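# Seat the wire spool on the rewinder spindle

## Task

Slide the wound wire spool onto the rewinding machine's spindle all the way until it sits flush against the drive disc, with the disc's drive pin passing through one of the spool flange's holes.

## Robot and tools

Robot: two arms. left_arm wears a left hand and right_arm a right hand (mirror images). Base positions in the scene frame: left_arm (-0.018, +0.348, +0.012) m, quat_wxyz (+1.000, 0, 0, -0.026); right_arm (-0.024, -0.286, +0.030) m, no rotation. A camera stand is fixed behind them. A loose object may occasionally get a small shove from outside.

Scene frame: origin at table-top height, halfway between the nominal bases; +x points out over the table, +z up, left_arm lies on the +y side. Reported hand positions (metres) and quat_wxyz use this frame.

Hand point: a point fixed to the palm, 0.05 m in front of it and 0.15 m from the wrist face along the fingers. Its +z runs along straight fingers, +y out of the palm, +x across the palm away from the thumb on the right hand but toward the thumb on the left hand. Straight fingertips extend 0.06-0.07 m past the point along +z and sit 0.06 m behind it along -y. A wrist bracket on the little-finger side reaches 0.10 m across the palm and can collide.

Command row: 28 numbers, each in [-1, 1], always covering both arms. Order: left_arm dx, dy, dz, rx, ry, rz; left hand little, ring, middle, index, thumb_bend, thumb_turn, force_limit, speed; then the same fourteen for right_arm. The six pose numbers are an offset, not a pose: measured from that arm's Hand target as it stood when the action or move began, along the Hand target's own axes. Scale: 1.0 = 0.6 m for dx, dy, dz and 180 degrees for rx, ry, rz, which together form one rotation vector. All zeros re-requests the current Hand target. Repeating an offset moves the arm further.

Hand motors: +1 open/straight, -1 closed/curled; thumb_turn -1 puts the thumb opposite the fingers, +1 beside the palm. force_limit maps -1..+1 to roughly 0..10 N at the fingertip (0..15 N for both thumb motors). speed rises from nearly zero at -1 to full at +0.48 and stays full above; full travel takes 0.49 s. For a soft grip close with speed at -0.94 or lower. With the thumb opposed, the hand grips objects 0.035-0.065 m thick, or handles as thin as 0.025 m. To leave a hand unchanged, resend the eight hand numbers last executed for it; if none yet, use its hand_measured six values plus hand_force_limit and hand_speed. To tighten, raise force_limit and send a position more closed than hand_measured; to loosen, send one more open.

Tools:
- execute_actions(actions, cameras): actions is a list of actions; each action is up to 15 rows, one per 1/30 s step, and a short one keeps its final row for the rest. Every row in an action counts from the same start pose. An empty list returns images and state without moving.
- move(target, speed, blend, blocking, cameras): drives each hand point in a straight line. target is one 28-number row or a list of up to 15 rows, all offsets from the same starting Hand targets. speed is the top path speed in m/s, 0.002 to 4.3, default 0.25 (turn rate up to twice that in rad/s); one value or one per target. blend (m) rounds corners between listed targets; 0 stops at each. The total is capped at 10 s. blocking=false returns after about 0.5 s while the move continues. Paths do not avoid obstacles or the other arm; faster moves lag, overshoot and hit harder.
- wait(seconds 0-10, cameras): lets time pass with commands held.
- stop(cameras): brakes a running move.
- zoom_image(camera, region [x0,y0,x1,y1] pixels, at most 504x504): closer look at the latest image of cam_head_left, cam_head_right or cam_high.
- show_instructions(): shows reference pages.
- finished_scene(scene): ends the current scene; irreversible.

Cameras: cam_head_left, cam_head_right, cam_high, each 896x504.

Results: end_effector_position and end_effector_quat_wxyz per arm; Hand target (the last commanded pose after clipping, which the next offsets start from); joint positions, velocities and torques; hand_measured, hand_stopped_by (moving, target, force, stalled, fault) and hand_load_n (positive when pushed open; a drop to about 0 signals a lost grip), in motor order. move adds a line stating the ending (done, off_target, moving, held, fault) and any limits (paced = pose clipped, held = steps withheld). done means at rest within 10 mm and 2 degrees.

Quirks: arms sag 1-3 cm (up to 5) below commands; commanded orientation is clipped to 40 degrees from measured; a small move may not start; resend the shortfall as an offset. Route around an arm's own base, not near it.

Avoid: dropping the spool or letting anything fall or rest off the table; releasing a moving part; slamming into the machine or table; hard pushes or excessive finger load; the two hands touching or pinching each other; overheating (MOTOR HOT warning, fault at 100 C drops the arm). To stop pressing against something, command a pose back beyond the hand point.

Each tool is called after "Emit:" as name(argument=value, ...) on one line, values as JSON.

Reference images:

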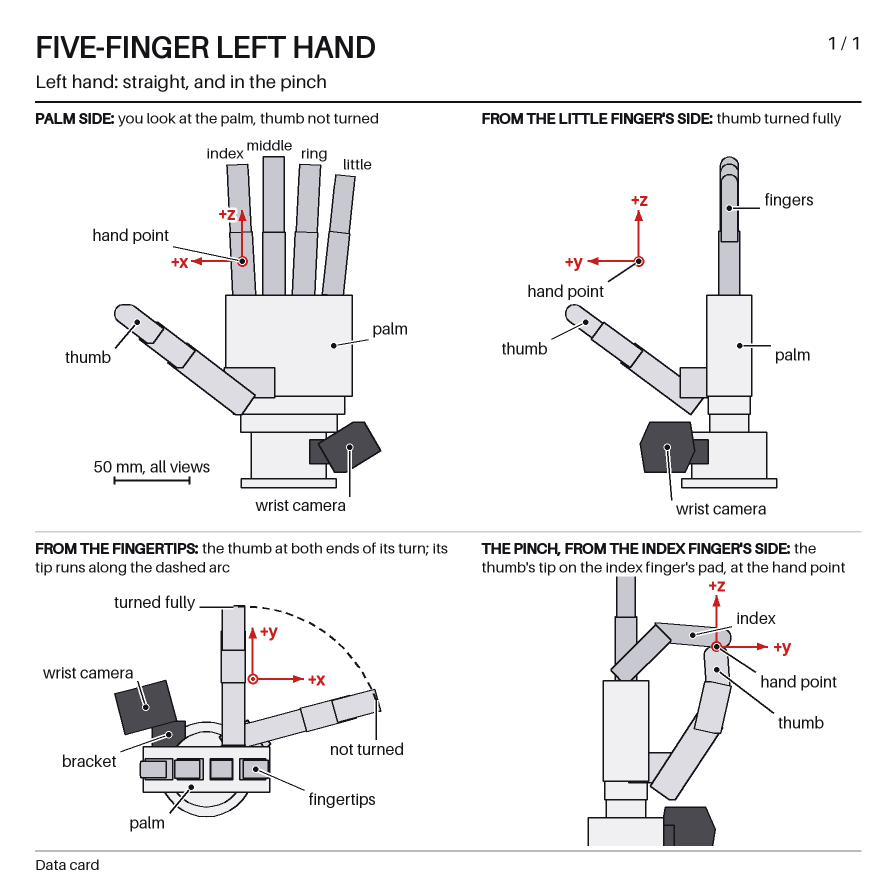

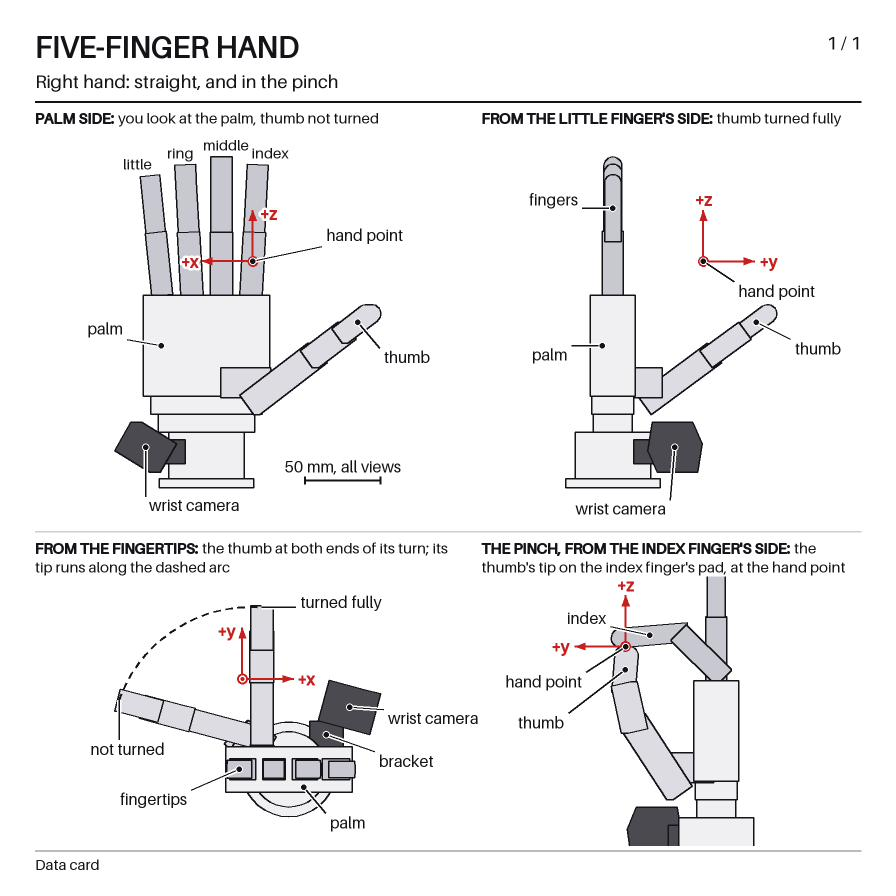

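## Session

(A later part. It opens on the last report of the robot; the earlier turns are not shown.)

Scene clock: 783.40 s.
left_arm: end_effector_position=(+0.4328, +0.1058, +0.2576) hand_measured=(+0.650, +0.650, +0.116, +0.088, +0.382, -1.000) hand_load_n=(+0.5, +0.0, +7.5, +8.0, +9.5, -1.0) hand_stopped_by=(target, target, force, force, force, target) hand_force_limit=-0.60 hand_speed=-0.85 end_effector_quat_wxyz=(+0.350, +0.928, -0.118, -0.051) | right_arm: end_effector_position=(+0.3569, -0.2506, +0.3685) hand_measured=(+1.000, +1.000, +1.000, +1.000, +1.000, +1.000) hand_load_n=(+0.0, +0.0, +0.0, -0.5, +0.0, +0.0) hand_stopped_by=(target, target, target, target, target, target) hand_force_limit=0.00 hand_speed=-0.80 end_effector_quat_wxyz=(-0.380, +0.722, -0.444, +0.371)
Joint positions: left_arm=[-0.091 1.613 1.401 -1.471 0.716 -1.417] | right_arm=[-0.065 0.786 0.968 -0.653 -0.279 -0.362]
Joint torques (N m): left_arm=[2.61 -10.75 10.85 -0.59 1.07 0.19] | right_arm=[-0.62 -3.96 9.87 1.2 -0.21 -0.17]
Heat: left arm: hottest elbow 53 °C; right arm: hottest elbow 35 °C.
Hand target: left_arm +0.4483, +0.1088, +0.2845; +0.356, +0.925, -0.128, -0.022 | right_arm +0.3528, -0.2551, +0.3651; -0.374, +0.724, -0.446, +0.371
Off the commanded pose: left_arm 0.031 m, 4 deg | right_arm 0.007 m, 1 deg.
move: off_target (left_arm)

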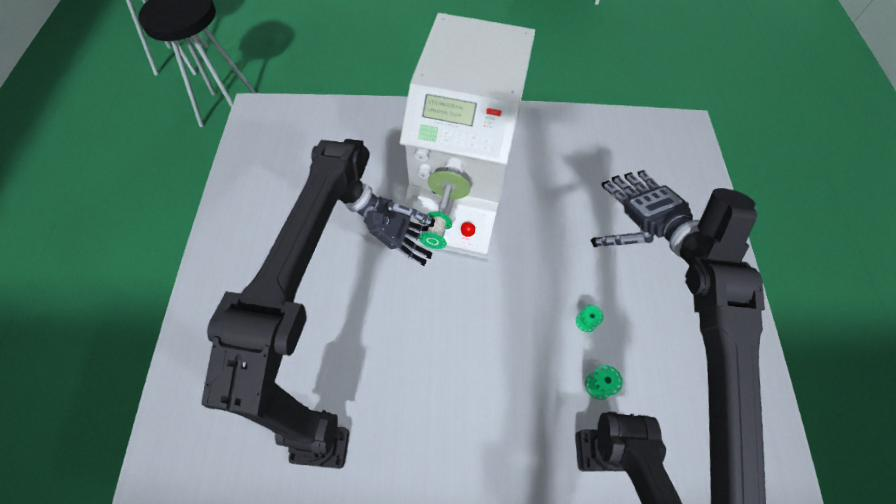

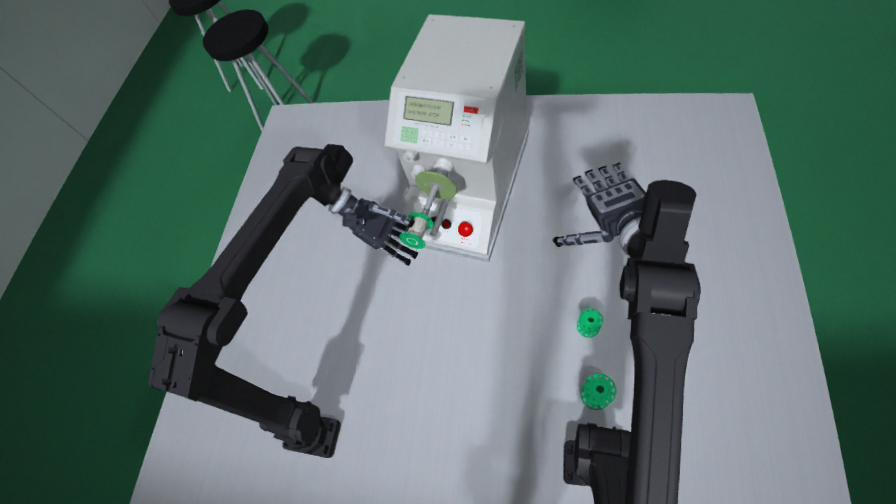

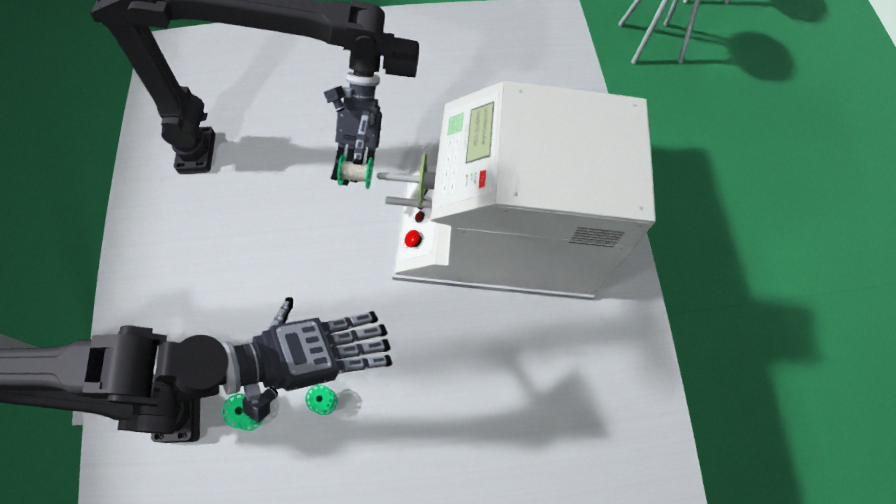

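Emit:
move(target=[[0.0158,-0.013,0.0108,0,0,0,0.65,0.65,0.0,0.0,0.3,-1,-0.6,-0.85,0,0,0,0,0,0,1,1,1,1,1,1,0,-0.8]], speed=0.03, cameras=["all"])

Emit:
zoom_image(camera="cam_head_left", region=[415, 190, 465, 250])

Emit:
zoom_image(camera="cam_head_right", region=[395, 190, 445, 250])

Emit:
zoom_image(camera="cam_high", region=[330, 140, 400, 210])

Scene clock: 811.03 s.
left_arm: end_effector_position=(+0.4389, +0.1051, +0.2468) hand_measured=(+0.650, +0.650, +0.116, +0.088, +0.382, -1.000) hand_load_n=(+0.0, +0.0, +7.5, +8.0, +9.0, -0.5) hand_stopped_by=(target, target, force, force, force, target) hand_force_limit=-0.60 hand_speed=-0.85 end_effector_quat_wxyz=(+0.350, +0.928, -0.115, -0.060) | right_arm: end_effector_position=(+0.3569, -0.2506, +0.3685) hand_measured=(+1.000, +1.000, +1.000, +1.000, +1.000, +1.000) hand_load_n=(+0.0, +0.0, +0.0, +0.0, +0.0, +0.0) hand_stopped_by=(target, target, target, target, target, target) hand_force_limit=0.00 hand_speed=-0.80 end_effector_quat_wxyz=(-0.380, +0.722, -0.444, +0.371)
Joint positions: left_arm=[-0.091 1.645 1.411 -1.471 0.716 -1.416] | right_arm=[-0.065 0.786 0.968 -0.653 -0.279 -0.362]
Joint torques (N m): left_arm=[2.73 -11.52 10.96 -0.08 1.06 0.17] | right_arm=[-0.56 -4.31 9.81 1.14 -0.21 -0.16]
Heat: left arm: hottest elbow 51 °C; right arm: hottest elbow 35 °C.
Hand target: left_arm +0.4583, +0.1077, +0.2750; +0.356, +0.925, -0.128, -0.022 | right_arm +0.3528, -0.2551, +0.3651; -0.374, +0.724, -0.446, +0.371
Off the commanded pose: left_arm 0.034 m, 5 deg | right_arm 0.007 m, 1 deg.
move: off_target (left_arm)

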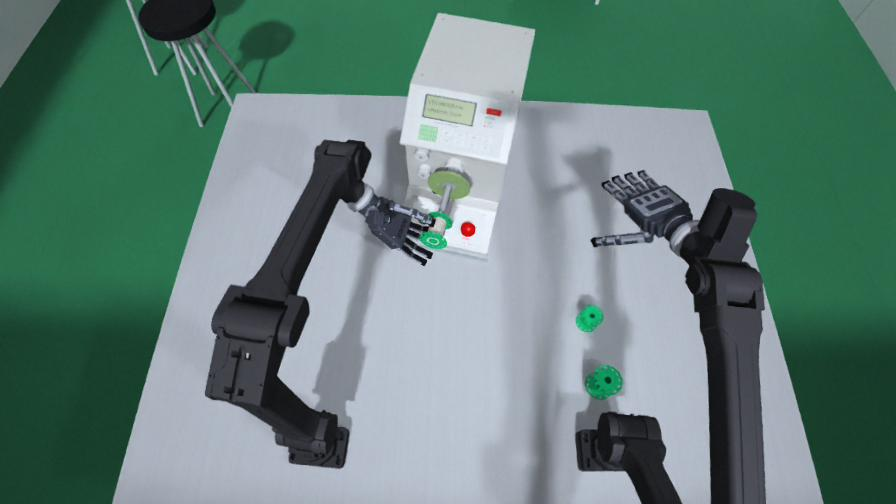

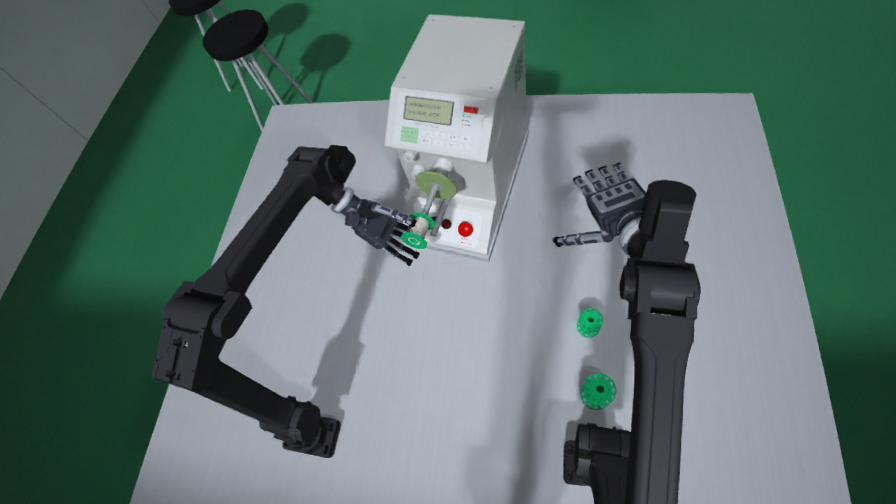

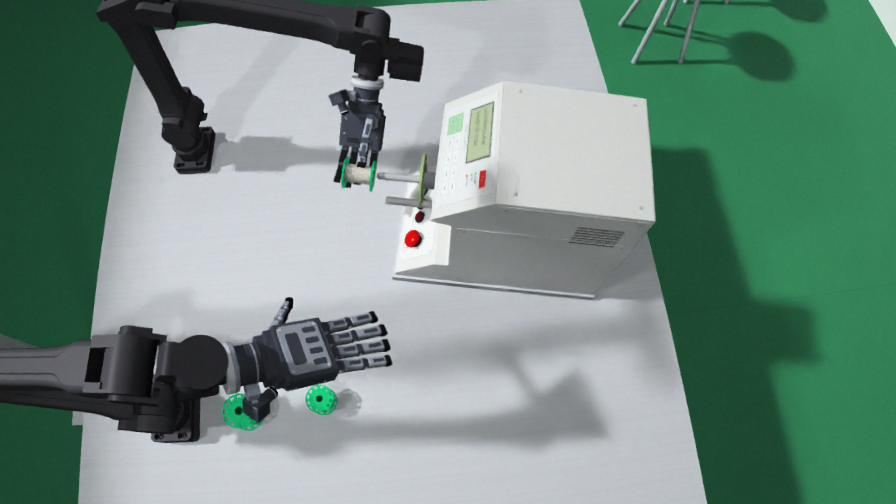

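Scaled by 8.400 from the camera's 896x504 image, which has a finer 1280x720 frame.

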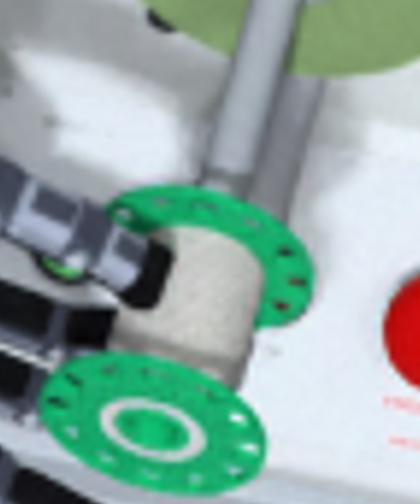

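Scaled by 8.400 from the camera's 896x504 image, which has a finer 1280x720 frame.

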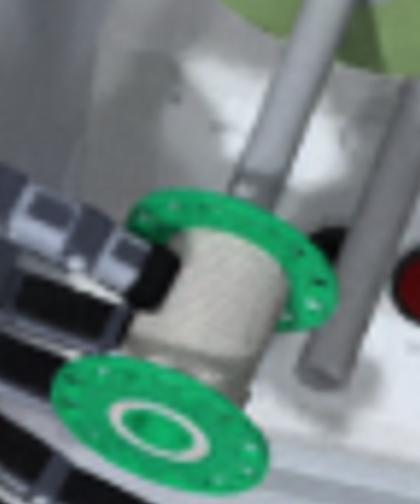

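Scaled by 7.200 from the camera's 896x504 image, which has a finer 1280x720 frame.

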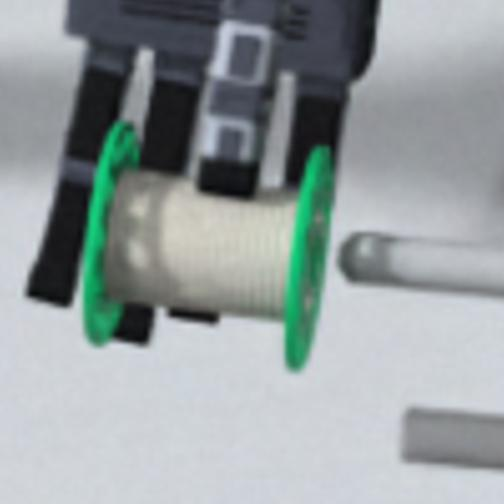

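Emit:
move(target=[[0.0068,0.0017,-0.0025,0.0013,0.0165,0.0149,0.65,0.65,0.0,0.0,0.3,-1,-0.6,-0.85,0,0,0,0,0,0,1,1,1,1,1,1,0,-0.8]], speed=0.03, cameras=["all"])

Emit:
zoom_image(camera="cam_head_left", region=[415, 190, 465, 250])

Emit:
zoom_image(camera="cam_head_right", region=[395, 190, 445, 250])

Emit:
zoom_image(camera="cam_high", region=[330, 140, 400, 210])

Scene clock: 838.43 s.
left_arm: end_effector_position=(+0.4496, +0.1032, +0.2478) hand_measured=(+0.650, +0.650, +0.116, +0.088, +0.382, -1.000) hand_load_n=(+0.0, +0.0, +7.0, +7.5, +9.5, -1.5) hand_stopped_by=(target, target, force, force, force, target) hand_force_limit=-0.60 hand_speed=-0.85 end_effector_quat_wxyz=(+0.352, +0.927, -0.129, -0.029) | right_arm: end_effector_position=(+0.3569, -0.2506, +0.3685) hand_measured=(+1.000, +1.000, +1.000, +1.000, +1.000, +1.000) hand_load_n=(+0.0, +0.0, +0.0, +0.0, +0.0, +0.0) hand_stopped_by=(target, target, target, target, target, target) hand_force_limit=0.00 hand_speed=-0.80 end_effector_quat_wxyz=(-0.380, +0.722, -0.444, +0.371)
Joint positions: left_arm=[-0.091 1.644 1.411 -1.408 0.719 -1.409] | right_arm=[-0.065 0.786 0.968 -0.653 -0.279 -0.362]
Joint torques (N m): left_arm=[2.67 -12.51 9.33 0.42 1.14 0.09] | right_arm=[-0.79 -4.13 9.87 1.16 -0.21 -0.17]
Heat: left arm: hottest elbow 50 °C; right arm: hottest elbow 35 °C.
Hand target: left_arm +0.4622, +0.1069, +0.2770; +0.358, +0.923, -0.141, +0.011 | right_arm +0.3528, -0.2551, +0.3651; -0.374, +0.724, -0.446, +0.371
Off the commanded pose: left_arm 0.032 m, 5 deg | right_arm 0.007 m, 1 deg.
move: off_target (left_arm)

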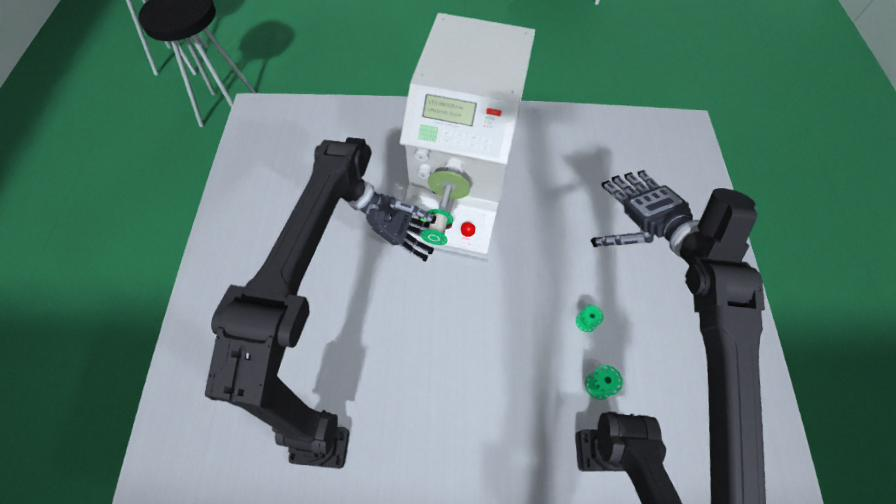

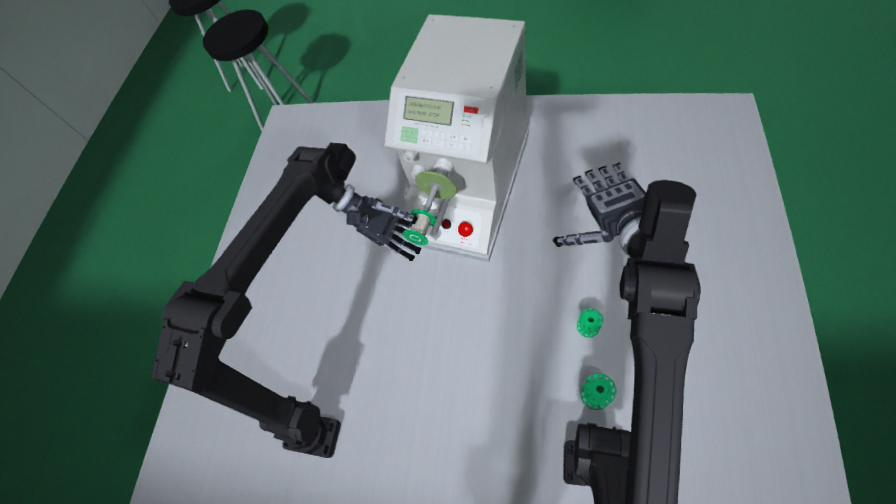

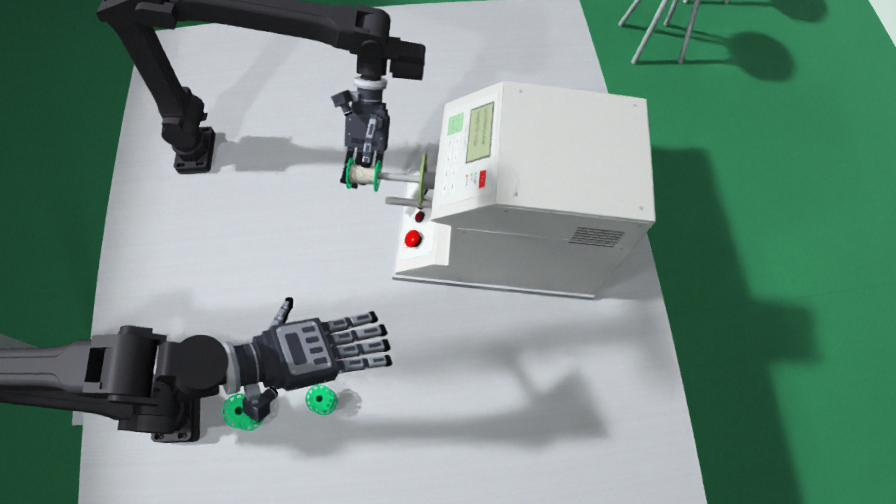

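Scaled by 8.400 from the camera's 896x504 image, which has a finer 1280x720 frame.

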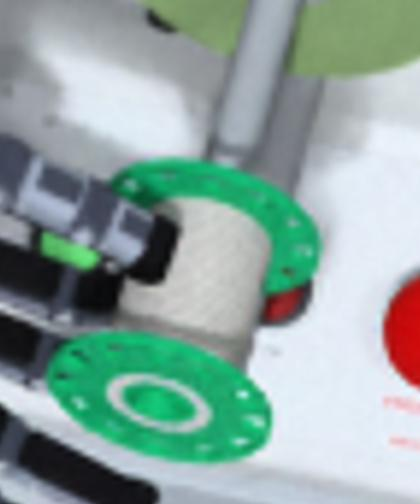

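Scaled by 8.400 from the camera's 896x504 image, which has a finer 1280x720 frame.

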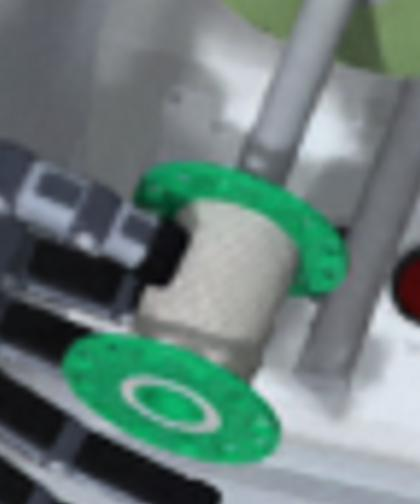

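Scaled by 7.200 from the camera's 896x504 image, which has a finer 1280x720 frame.

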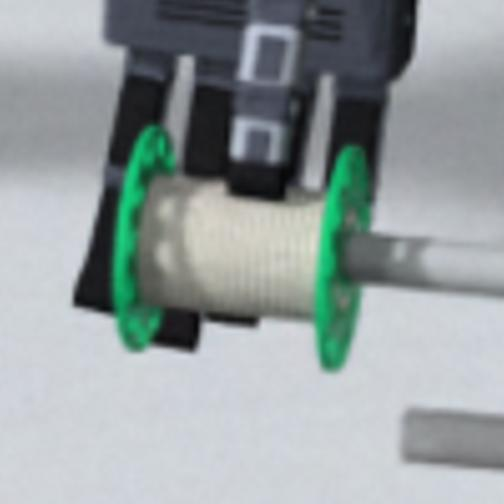

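Emit:
move(target=[[0.0428,0.0035,-0.0077,0,0,0,0.65,0.65,0.0,0.0,0.3,-1,-0.6,-0.85,0,0,0,0,0,0,1,1,1,1,1,1,0,-0.8]], speed=0.03, cameras=["all"])

Emit:
zoom_image(camera="cam_head_left", region=[415, 180, 465, 240])

Emit:
zoom_image(camera="cam_head_right", region=[395, 180, 445, 240])

Emit:
zoom_image(camera="cam_high", region=[340, 140, 410, 210])

Scene clock: 863.17 s.
left_arm: end_effector_position=(+0.4654, +0.1005, +0.2505) hand_measured=(+0.650, +0.650, +0.116, +0.088, +0.382, -1.000) hand_load_n=(+0.0, +0.0, +8.0, +7.5, +9.0, -0.5) hand_stopped_by=(target, target, force, force, force, target) hand_force_limit=-0.60 hand_speed=-0.85 end_effector_quat_wxyz=(+0.353, +0.926, -0.132, -0.027) | right_arm: end_effector_position=(+0.3569, -0.2506, +0.3685) hand_measured=(+1.000, +1.000, +1.000, +1.000, +1.000, +1.000) hand_load_n=(+0.0, +0.0, +0.0, +0.0, +0.0, -0.5) hand_stopped_by=(target, target, target, target, target, target) hand_force_limit=0.00 hand_speed=-0.80 end_effector_quat_wxyz=(-0.380, +0.722, -0.444, +0.371)
Joint positions: left_arm=[-0.091 1.683 1.465 -1.42 0.722 -1.404] | right_arm=[-0.065 0.786 0.968 -0.653 -0.279 -0.362]
Joint torques (N m): left_arm=[2.43 -11.81 11.9 -0.31 1.04 0.04] | right_arm=[-0.79 -4.07 9.88 1.11 -0.19 -0.16]
Heat: left arm: hottest elbow 49 °C; right arm: hottest elbow 35 °C.
Hand target: left_arm +0.4866, +0.1021, +0.2848; +0.358, +0.923, -0.141, +0.011 | right_arm +0.3528, -0.2551, +0.3651; -0.374, +0.724, -0.446, +0.371
Off the commanded pose: left_arm 0.040 m, 4 deg | right_arm 0.007 m, 1 deg.
move: off_target (left_arm)

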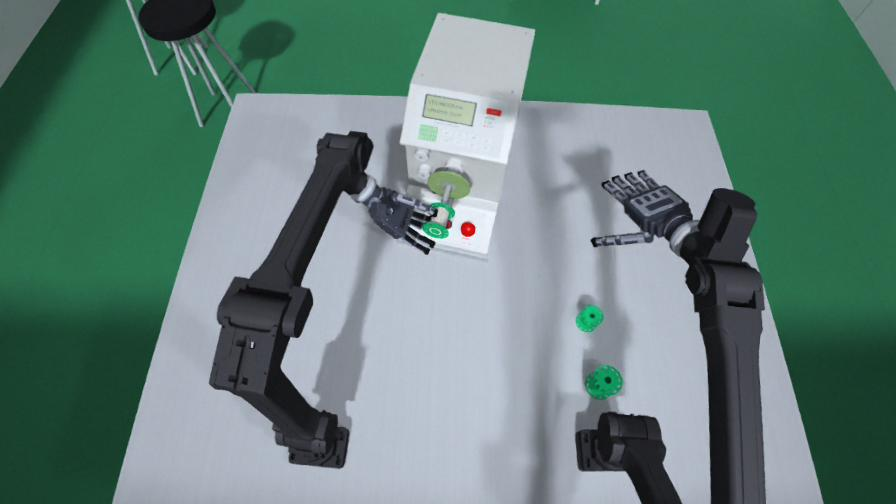

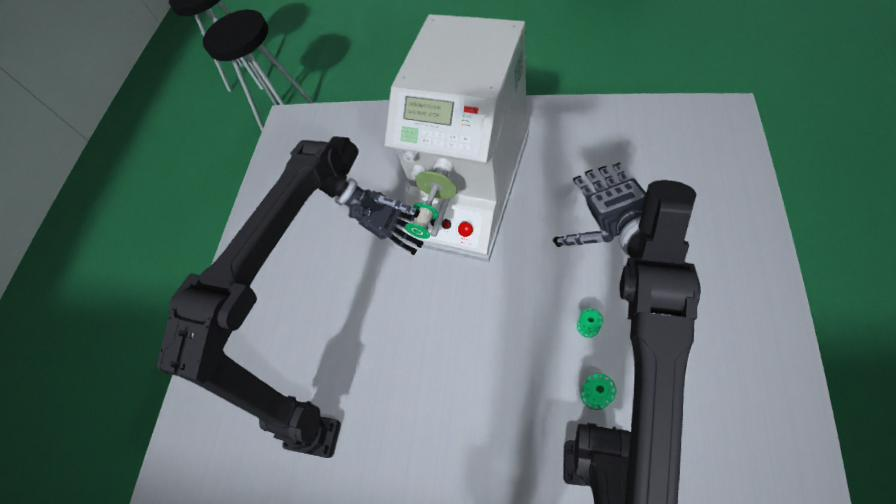

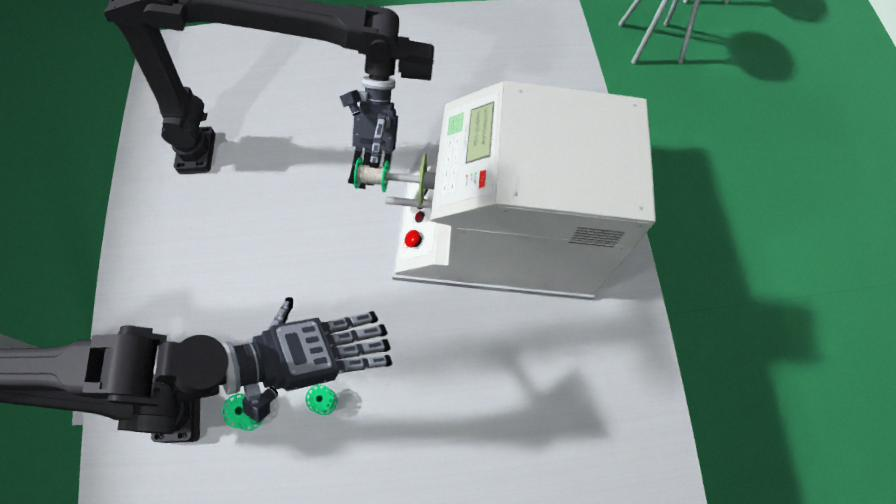

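Scaled by 8.400 from the camera's 896x504 image, which has a finer 1280x720 frame.

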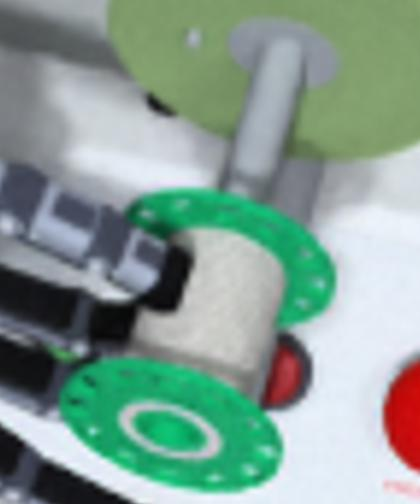

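Scaled by 8.400 from the camera's 896x504 image, which has a finer 1280x720 frame.

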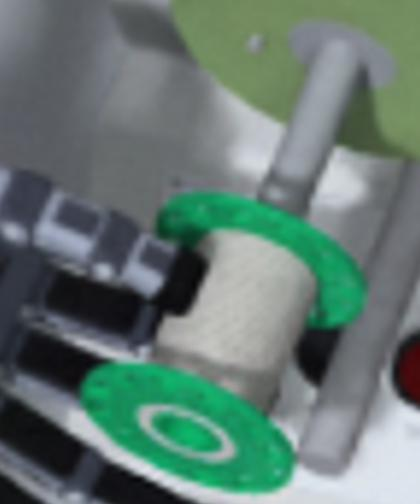

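Scaled by 7.200 from the camera's 896x504 image, which has a finer 1280x720 frame.

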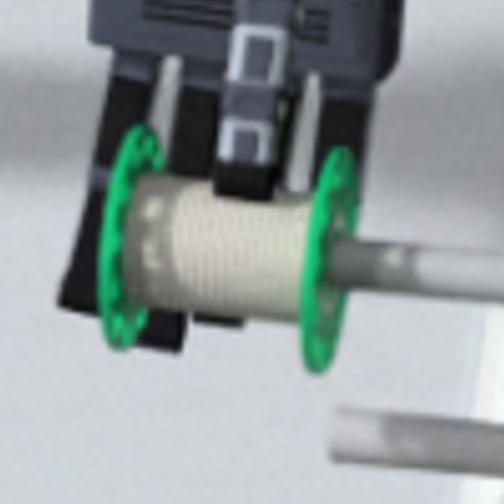

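Emit:
zoom_image(camera="cam_head_left", region=[428, 198, 458, 228])

Emit:
zoom_image(camera="cam_head_right", region=[410, 198, 440, 228])

Emit:
zoom_image(camera="cam_head_left", region=[420, 218, 452, 242])

Emit:
zoom_image(camera="cam_head_left", region=[425, 165, 475, 205])

Emit:
zoom_image(camera="cam_head_right", region=[412, 165, 462, 205])

Scaled by 16.800 from the camera's 896x504 image, which has a finer 1280x720 frame.

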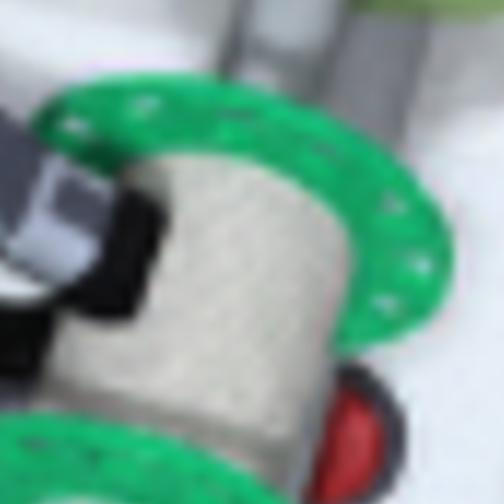

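Scaled by 16.800 from the camera's 896x504 image, which has a finer 1280x720 frame.

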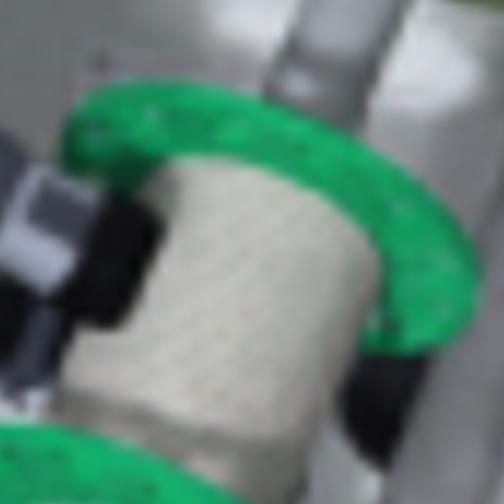

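Scaled by 15.750 from the camera's 896x504 image, which has a finer 1280x720 frame.

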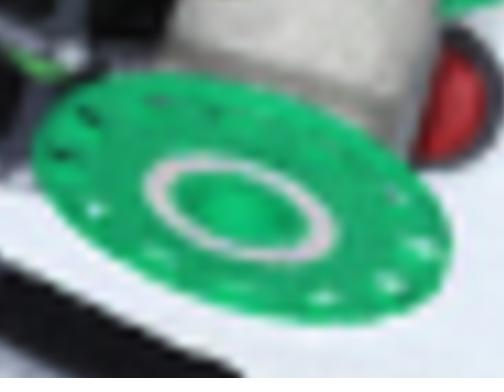

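Scaled by 10.080 from the camera's 896x504 image, which has a finer 1280x720 frame.

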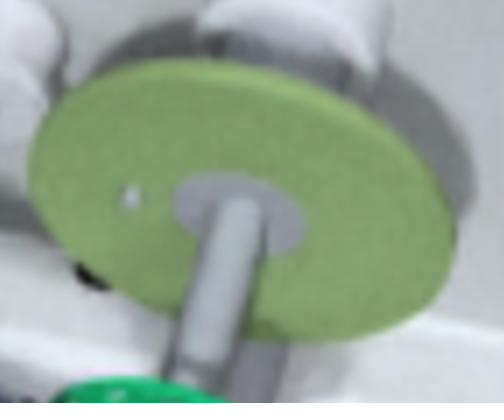

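Scaled by 10.080 from the camera's 896x504 image, which has a finer 1280x720 frame.

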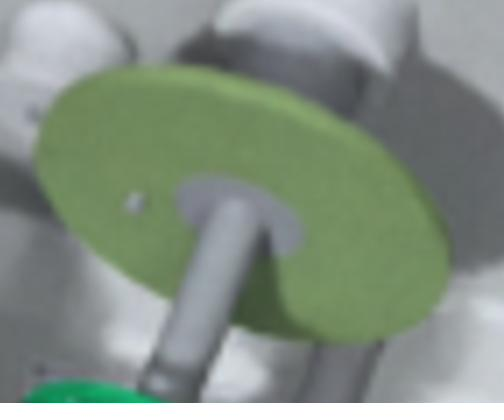

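Emit:
move(target=[[0.033,-0.0043,0.0017,-0.0331,0.0042,-0.0017,0.65,0.65,0.0,0.0,0.3,-1,-0.6,-0.85,0,0,0,0,0,0,1,1,1,1,1,1,0,-0.8]], speed=0.03, cameras=["all"])

Emit:
zoom_image(camera="cam_head_left", region=[420, 175, 470, 235])

Emit:
zoom_image(camera="cam_head_right", region=[400, 175, 450, 235])

Emit:
zoom_image(camera="cam_high", region=[350, 140, 430, 220])

Scene clock: 926.63 s.
left_arm: end_effector_position=(+0.4864, +0.0951, +0.2497) hand_measured=(+0.650, +0.650, +0.116, +0.088, +0.382, -1.000) hand_load_n=(+0.0, +0.0, +8.5, +7.5, +8.0, -1.0) hand_stopped_by=(target, target, force, force, force, target) hand_force_limit=-0.60 hand_speed=-0.85 end_effector_quat_wxyz=(+0.398, +0.909, -0.121, -0.033) | right_arm: end_effector_position=(+0.3569, -0.2506, +0.3685) hand_measured=(+1.000, +1.000, +1.000, +1.000, +1.000, +1.000) hand_load_n=(+0.0, +0.0, +0.0, +0.0, +0.0, +0.0) hand_stopped_by=(target, target, target, target, target, target) hand_force_limit=0.00 hand_speed=-0.80 end_effector_quat_wxyz=(-0.380, +0.722, -0.444, +0.371)
Joint positions: left_arm=[-0.078 1.752 1.508 -1.42 0.817 -1.396] | right_arm=[-0.065 0.786 0.968 -0.653 -0.279 -0.362]
Joint torques (N m): left_arm=[2.78 -12.75 11.38 -0.13 1.43 0.18] | right_arm=[-0.73 -4.01 9.94 1.16 -0.21 -0.17]
Heat: left arm: hottest elbow 57 °C; right arm: hottest elbow 35 °C.
Hand target: left_arm +0.5063, +0.0983, +0.2848; +0.406, +0.904, -0.136, +0.009 | right_arm +0.3528, -0.2551, +0.3651; -0.374, +0.724, -0.446, +0.371
Off the commanded pose: left_arm 0.040 m, 5 deg | right_arm 0.007 m, 1 deg.
move: off_target (left_arm)

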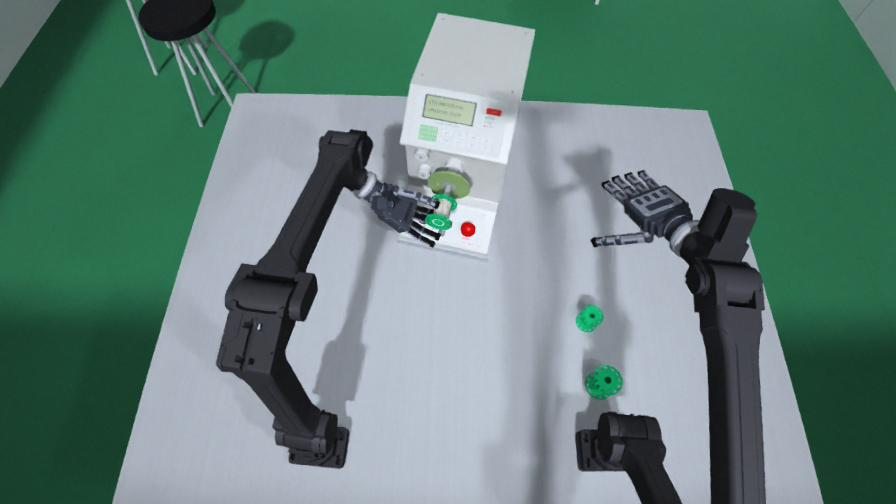

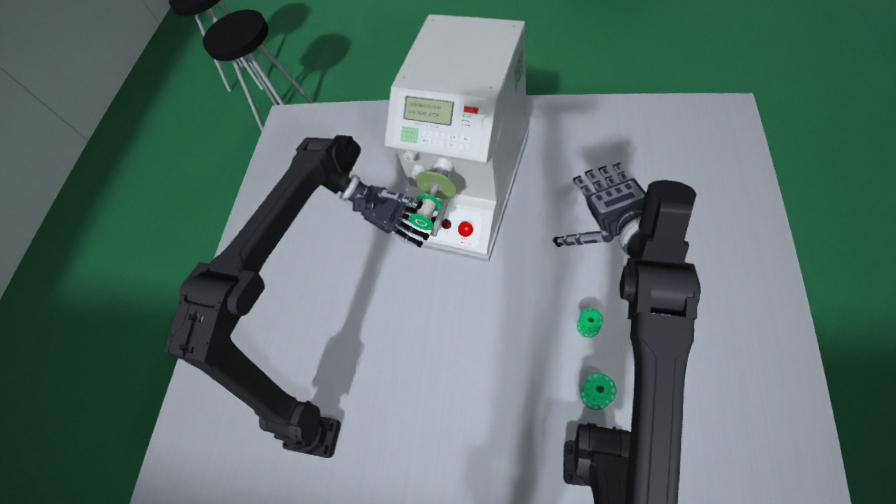

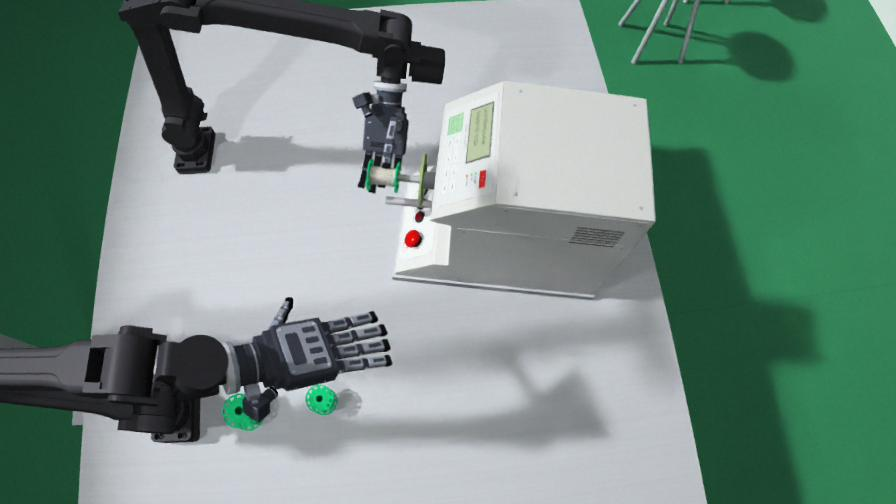

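Scaled by 8.400 from the camera's 896x504 image, which has a finer 1280x720 frame.

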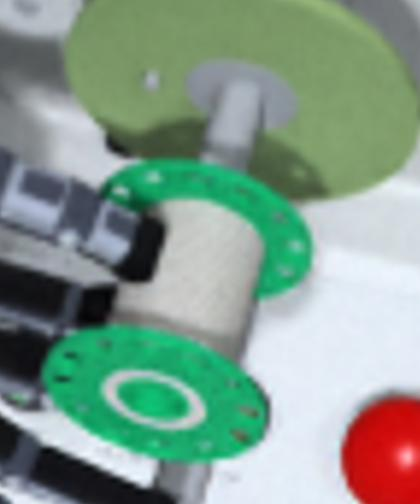

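Scaled by 8.400 from the camera's 896x504 image, which has a finer 1280x720 frame.

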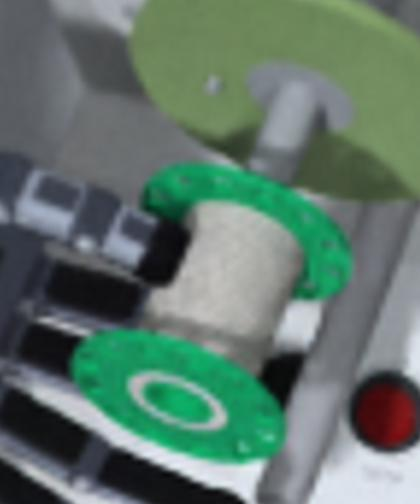

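Scaled by 6.300 from the camera's 896x504 image, which has a finer 1280x720 frame.

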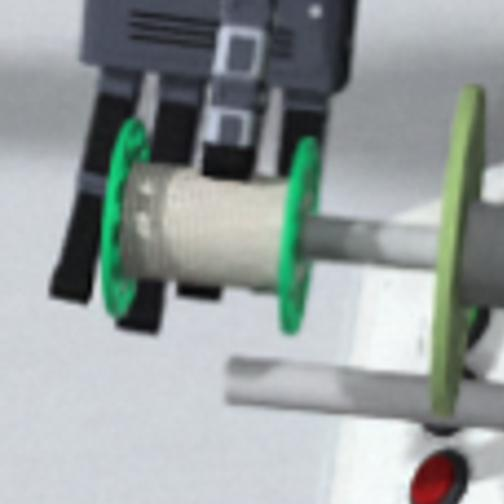

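Emit:
zoom_image(camera="cam_head_left", region=[422, 210, 454, 234])

Emit:
zoom_image(camera="cam_head_left", region=[430, 190, 460, 214])

Emit:
zoom_image(camera="cam_head_right", region=[406, 210, 438, 234])

Emit:
zoom_image(camera="cam_head_right", region=[414, 190, 446, 214])

Scaled by 15.750 from the camera's 896x504 image, which has a finer 1280x720 frame.

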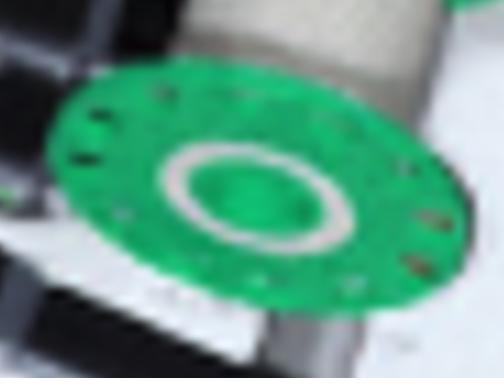

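Scaled by 16.800 from the camera's 896x504 image, which has a finer 1280x720 frame.

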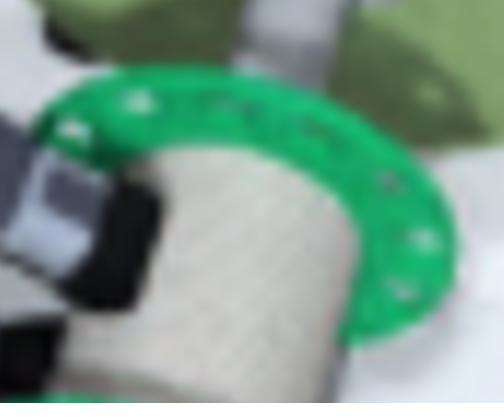

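Scaled by 15.750 from the camera's 896x504 image, which has a finer 1280x720 frame.

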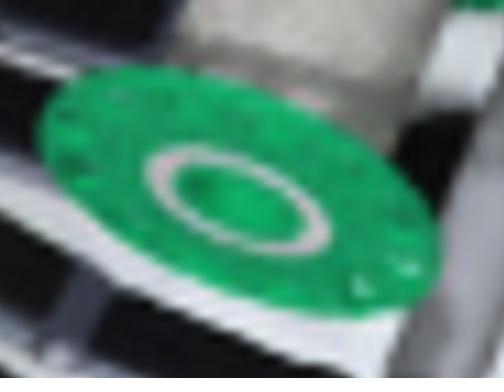

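Scaled by 15.750 from the camera's 896x504 image, which has a finer 1280x720 frame.

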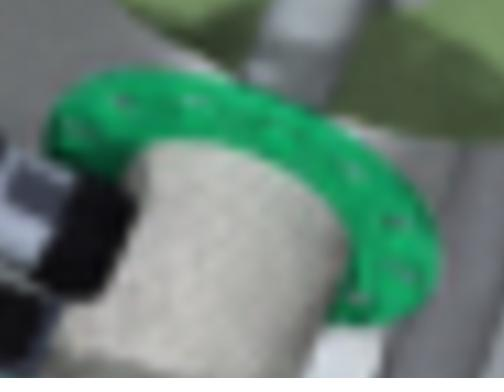

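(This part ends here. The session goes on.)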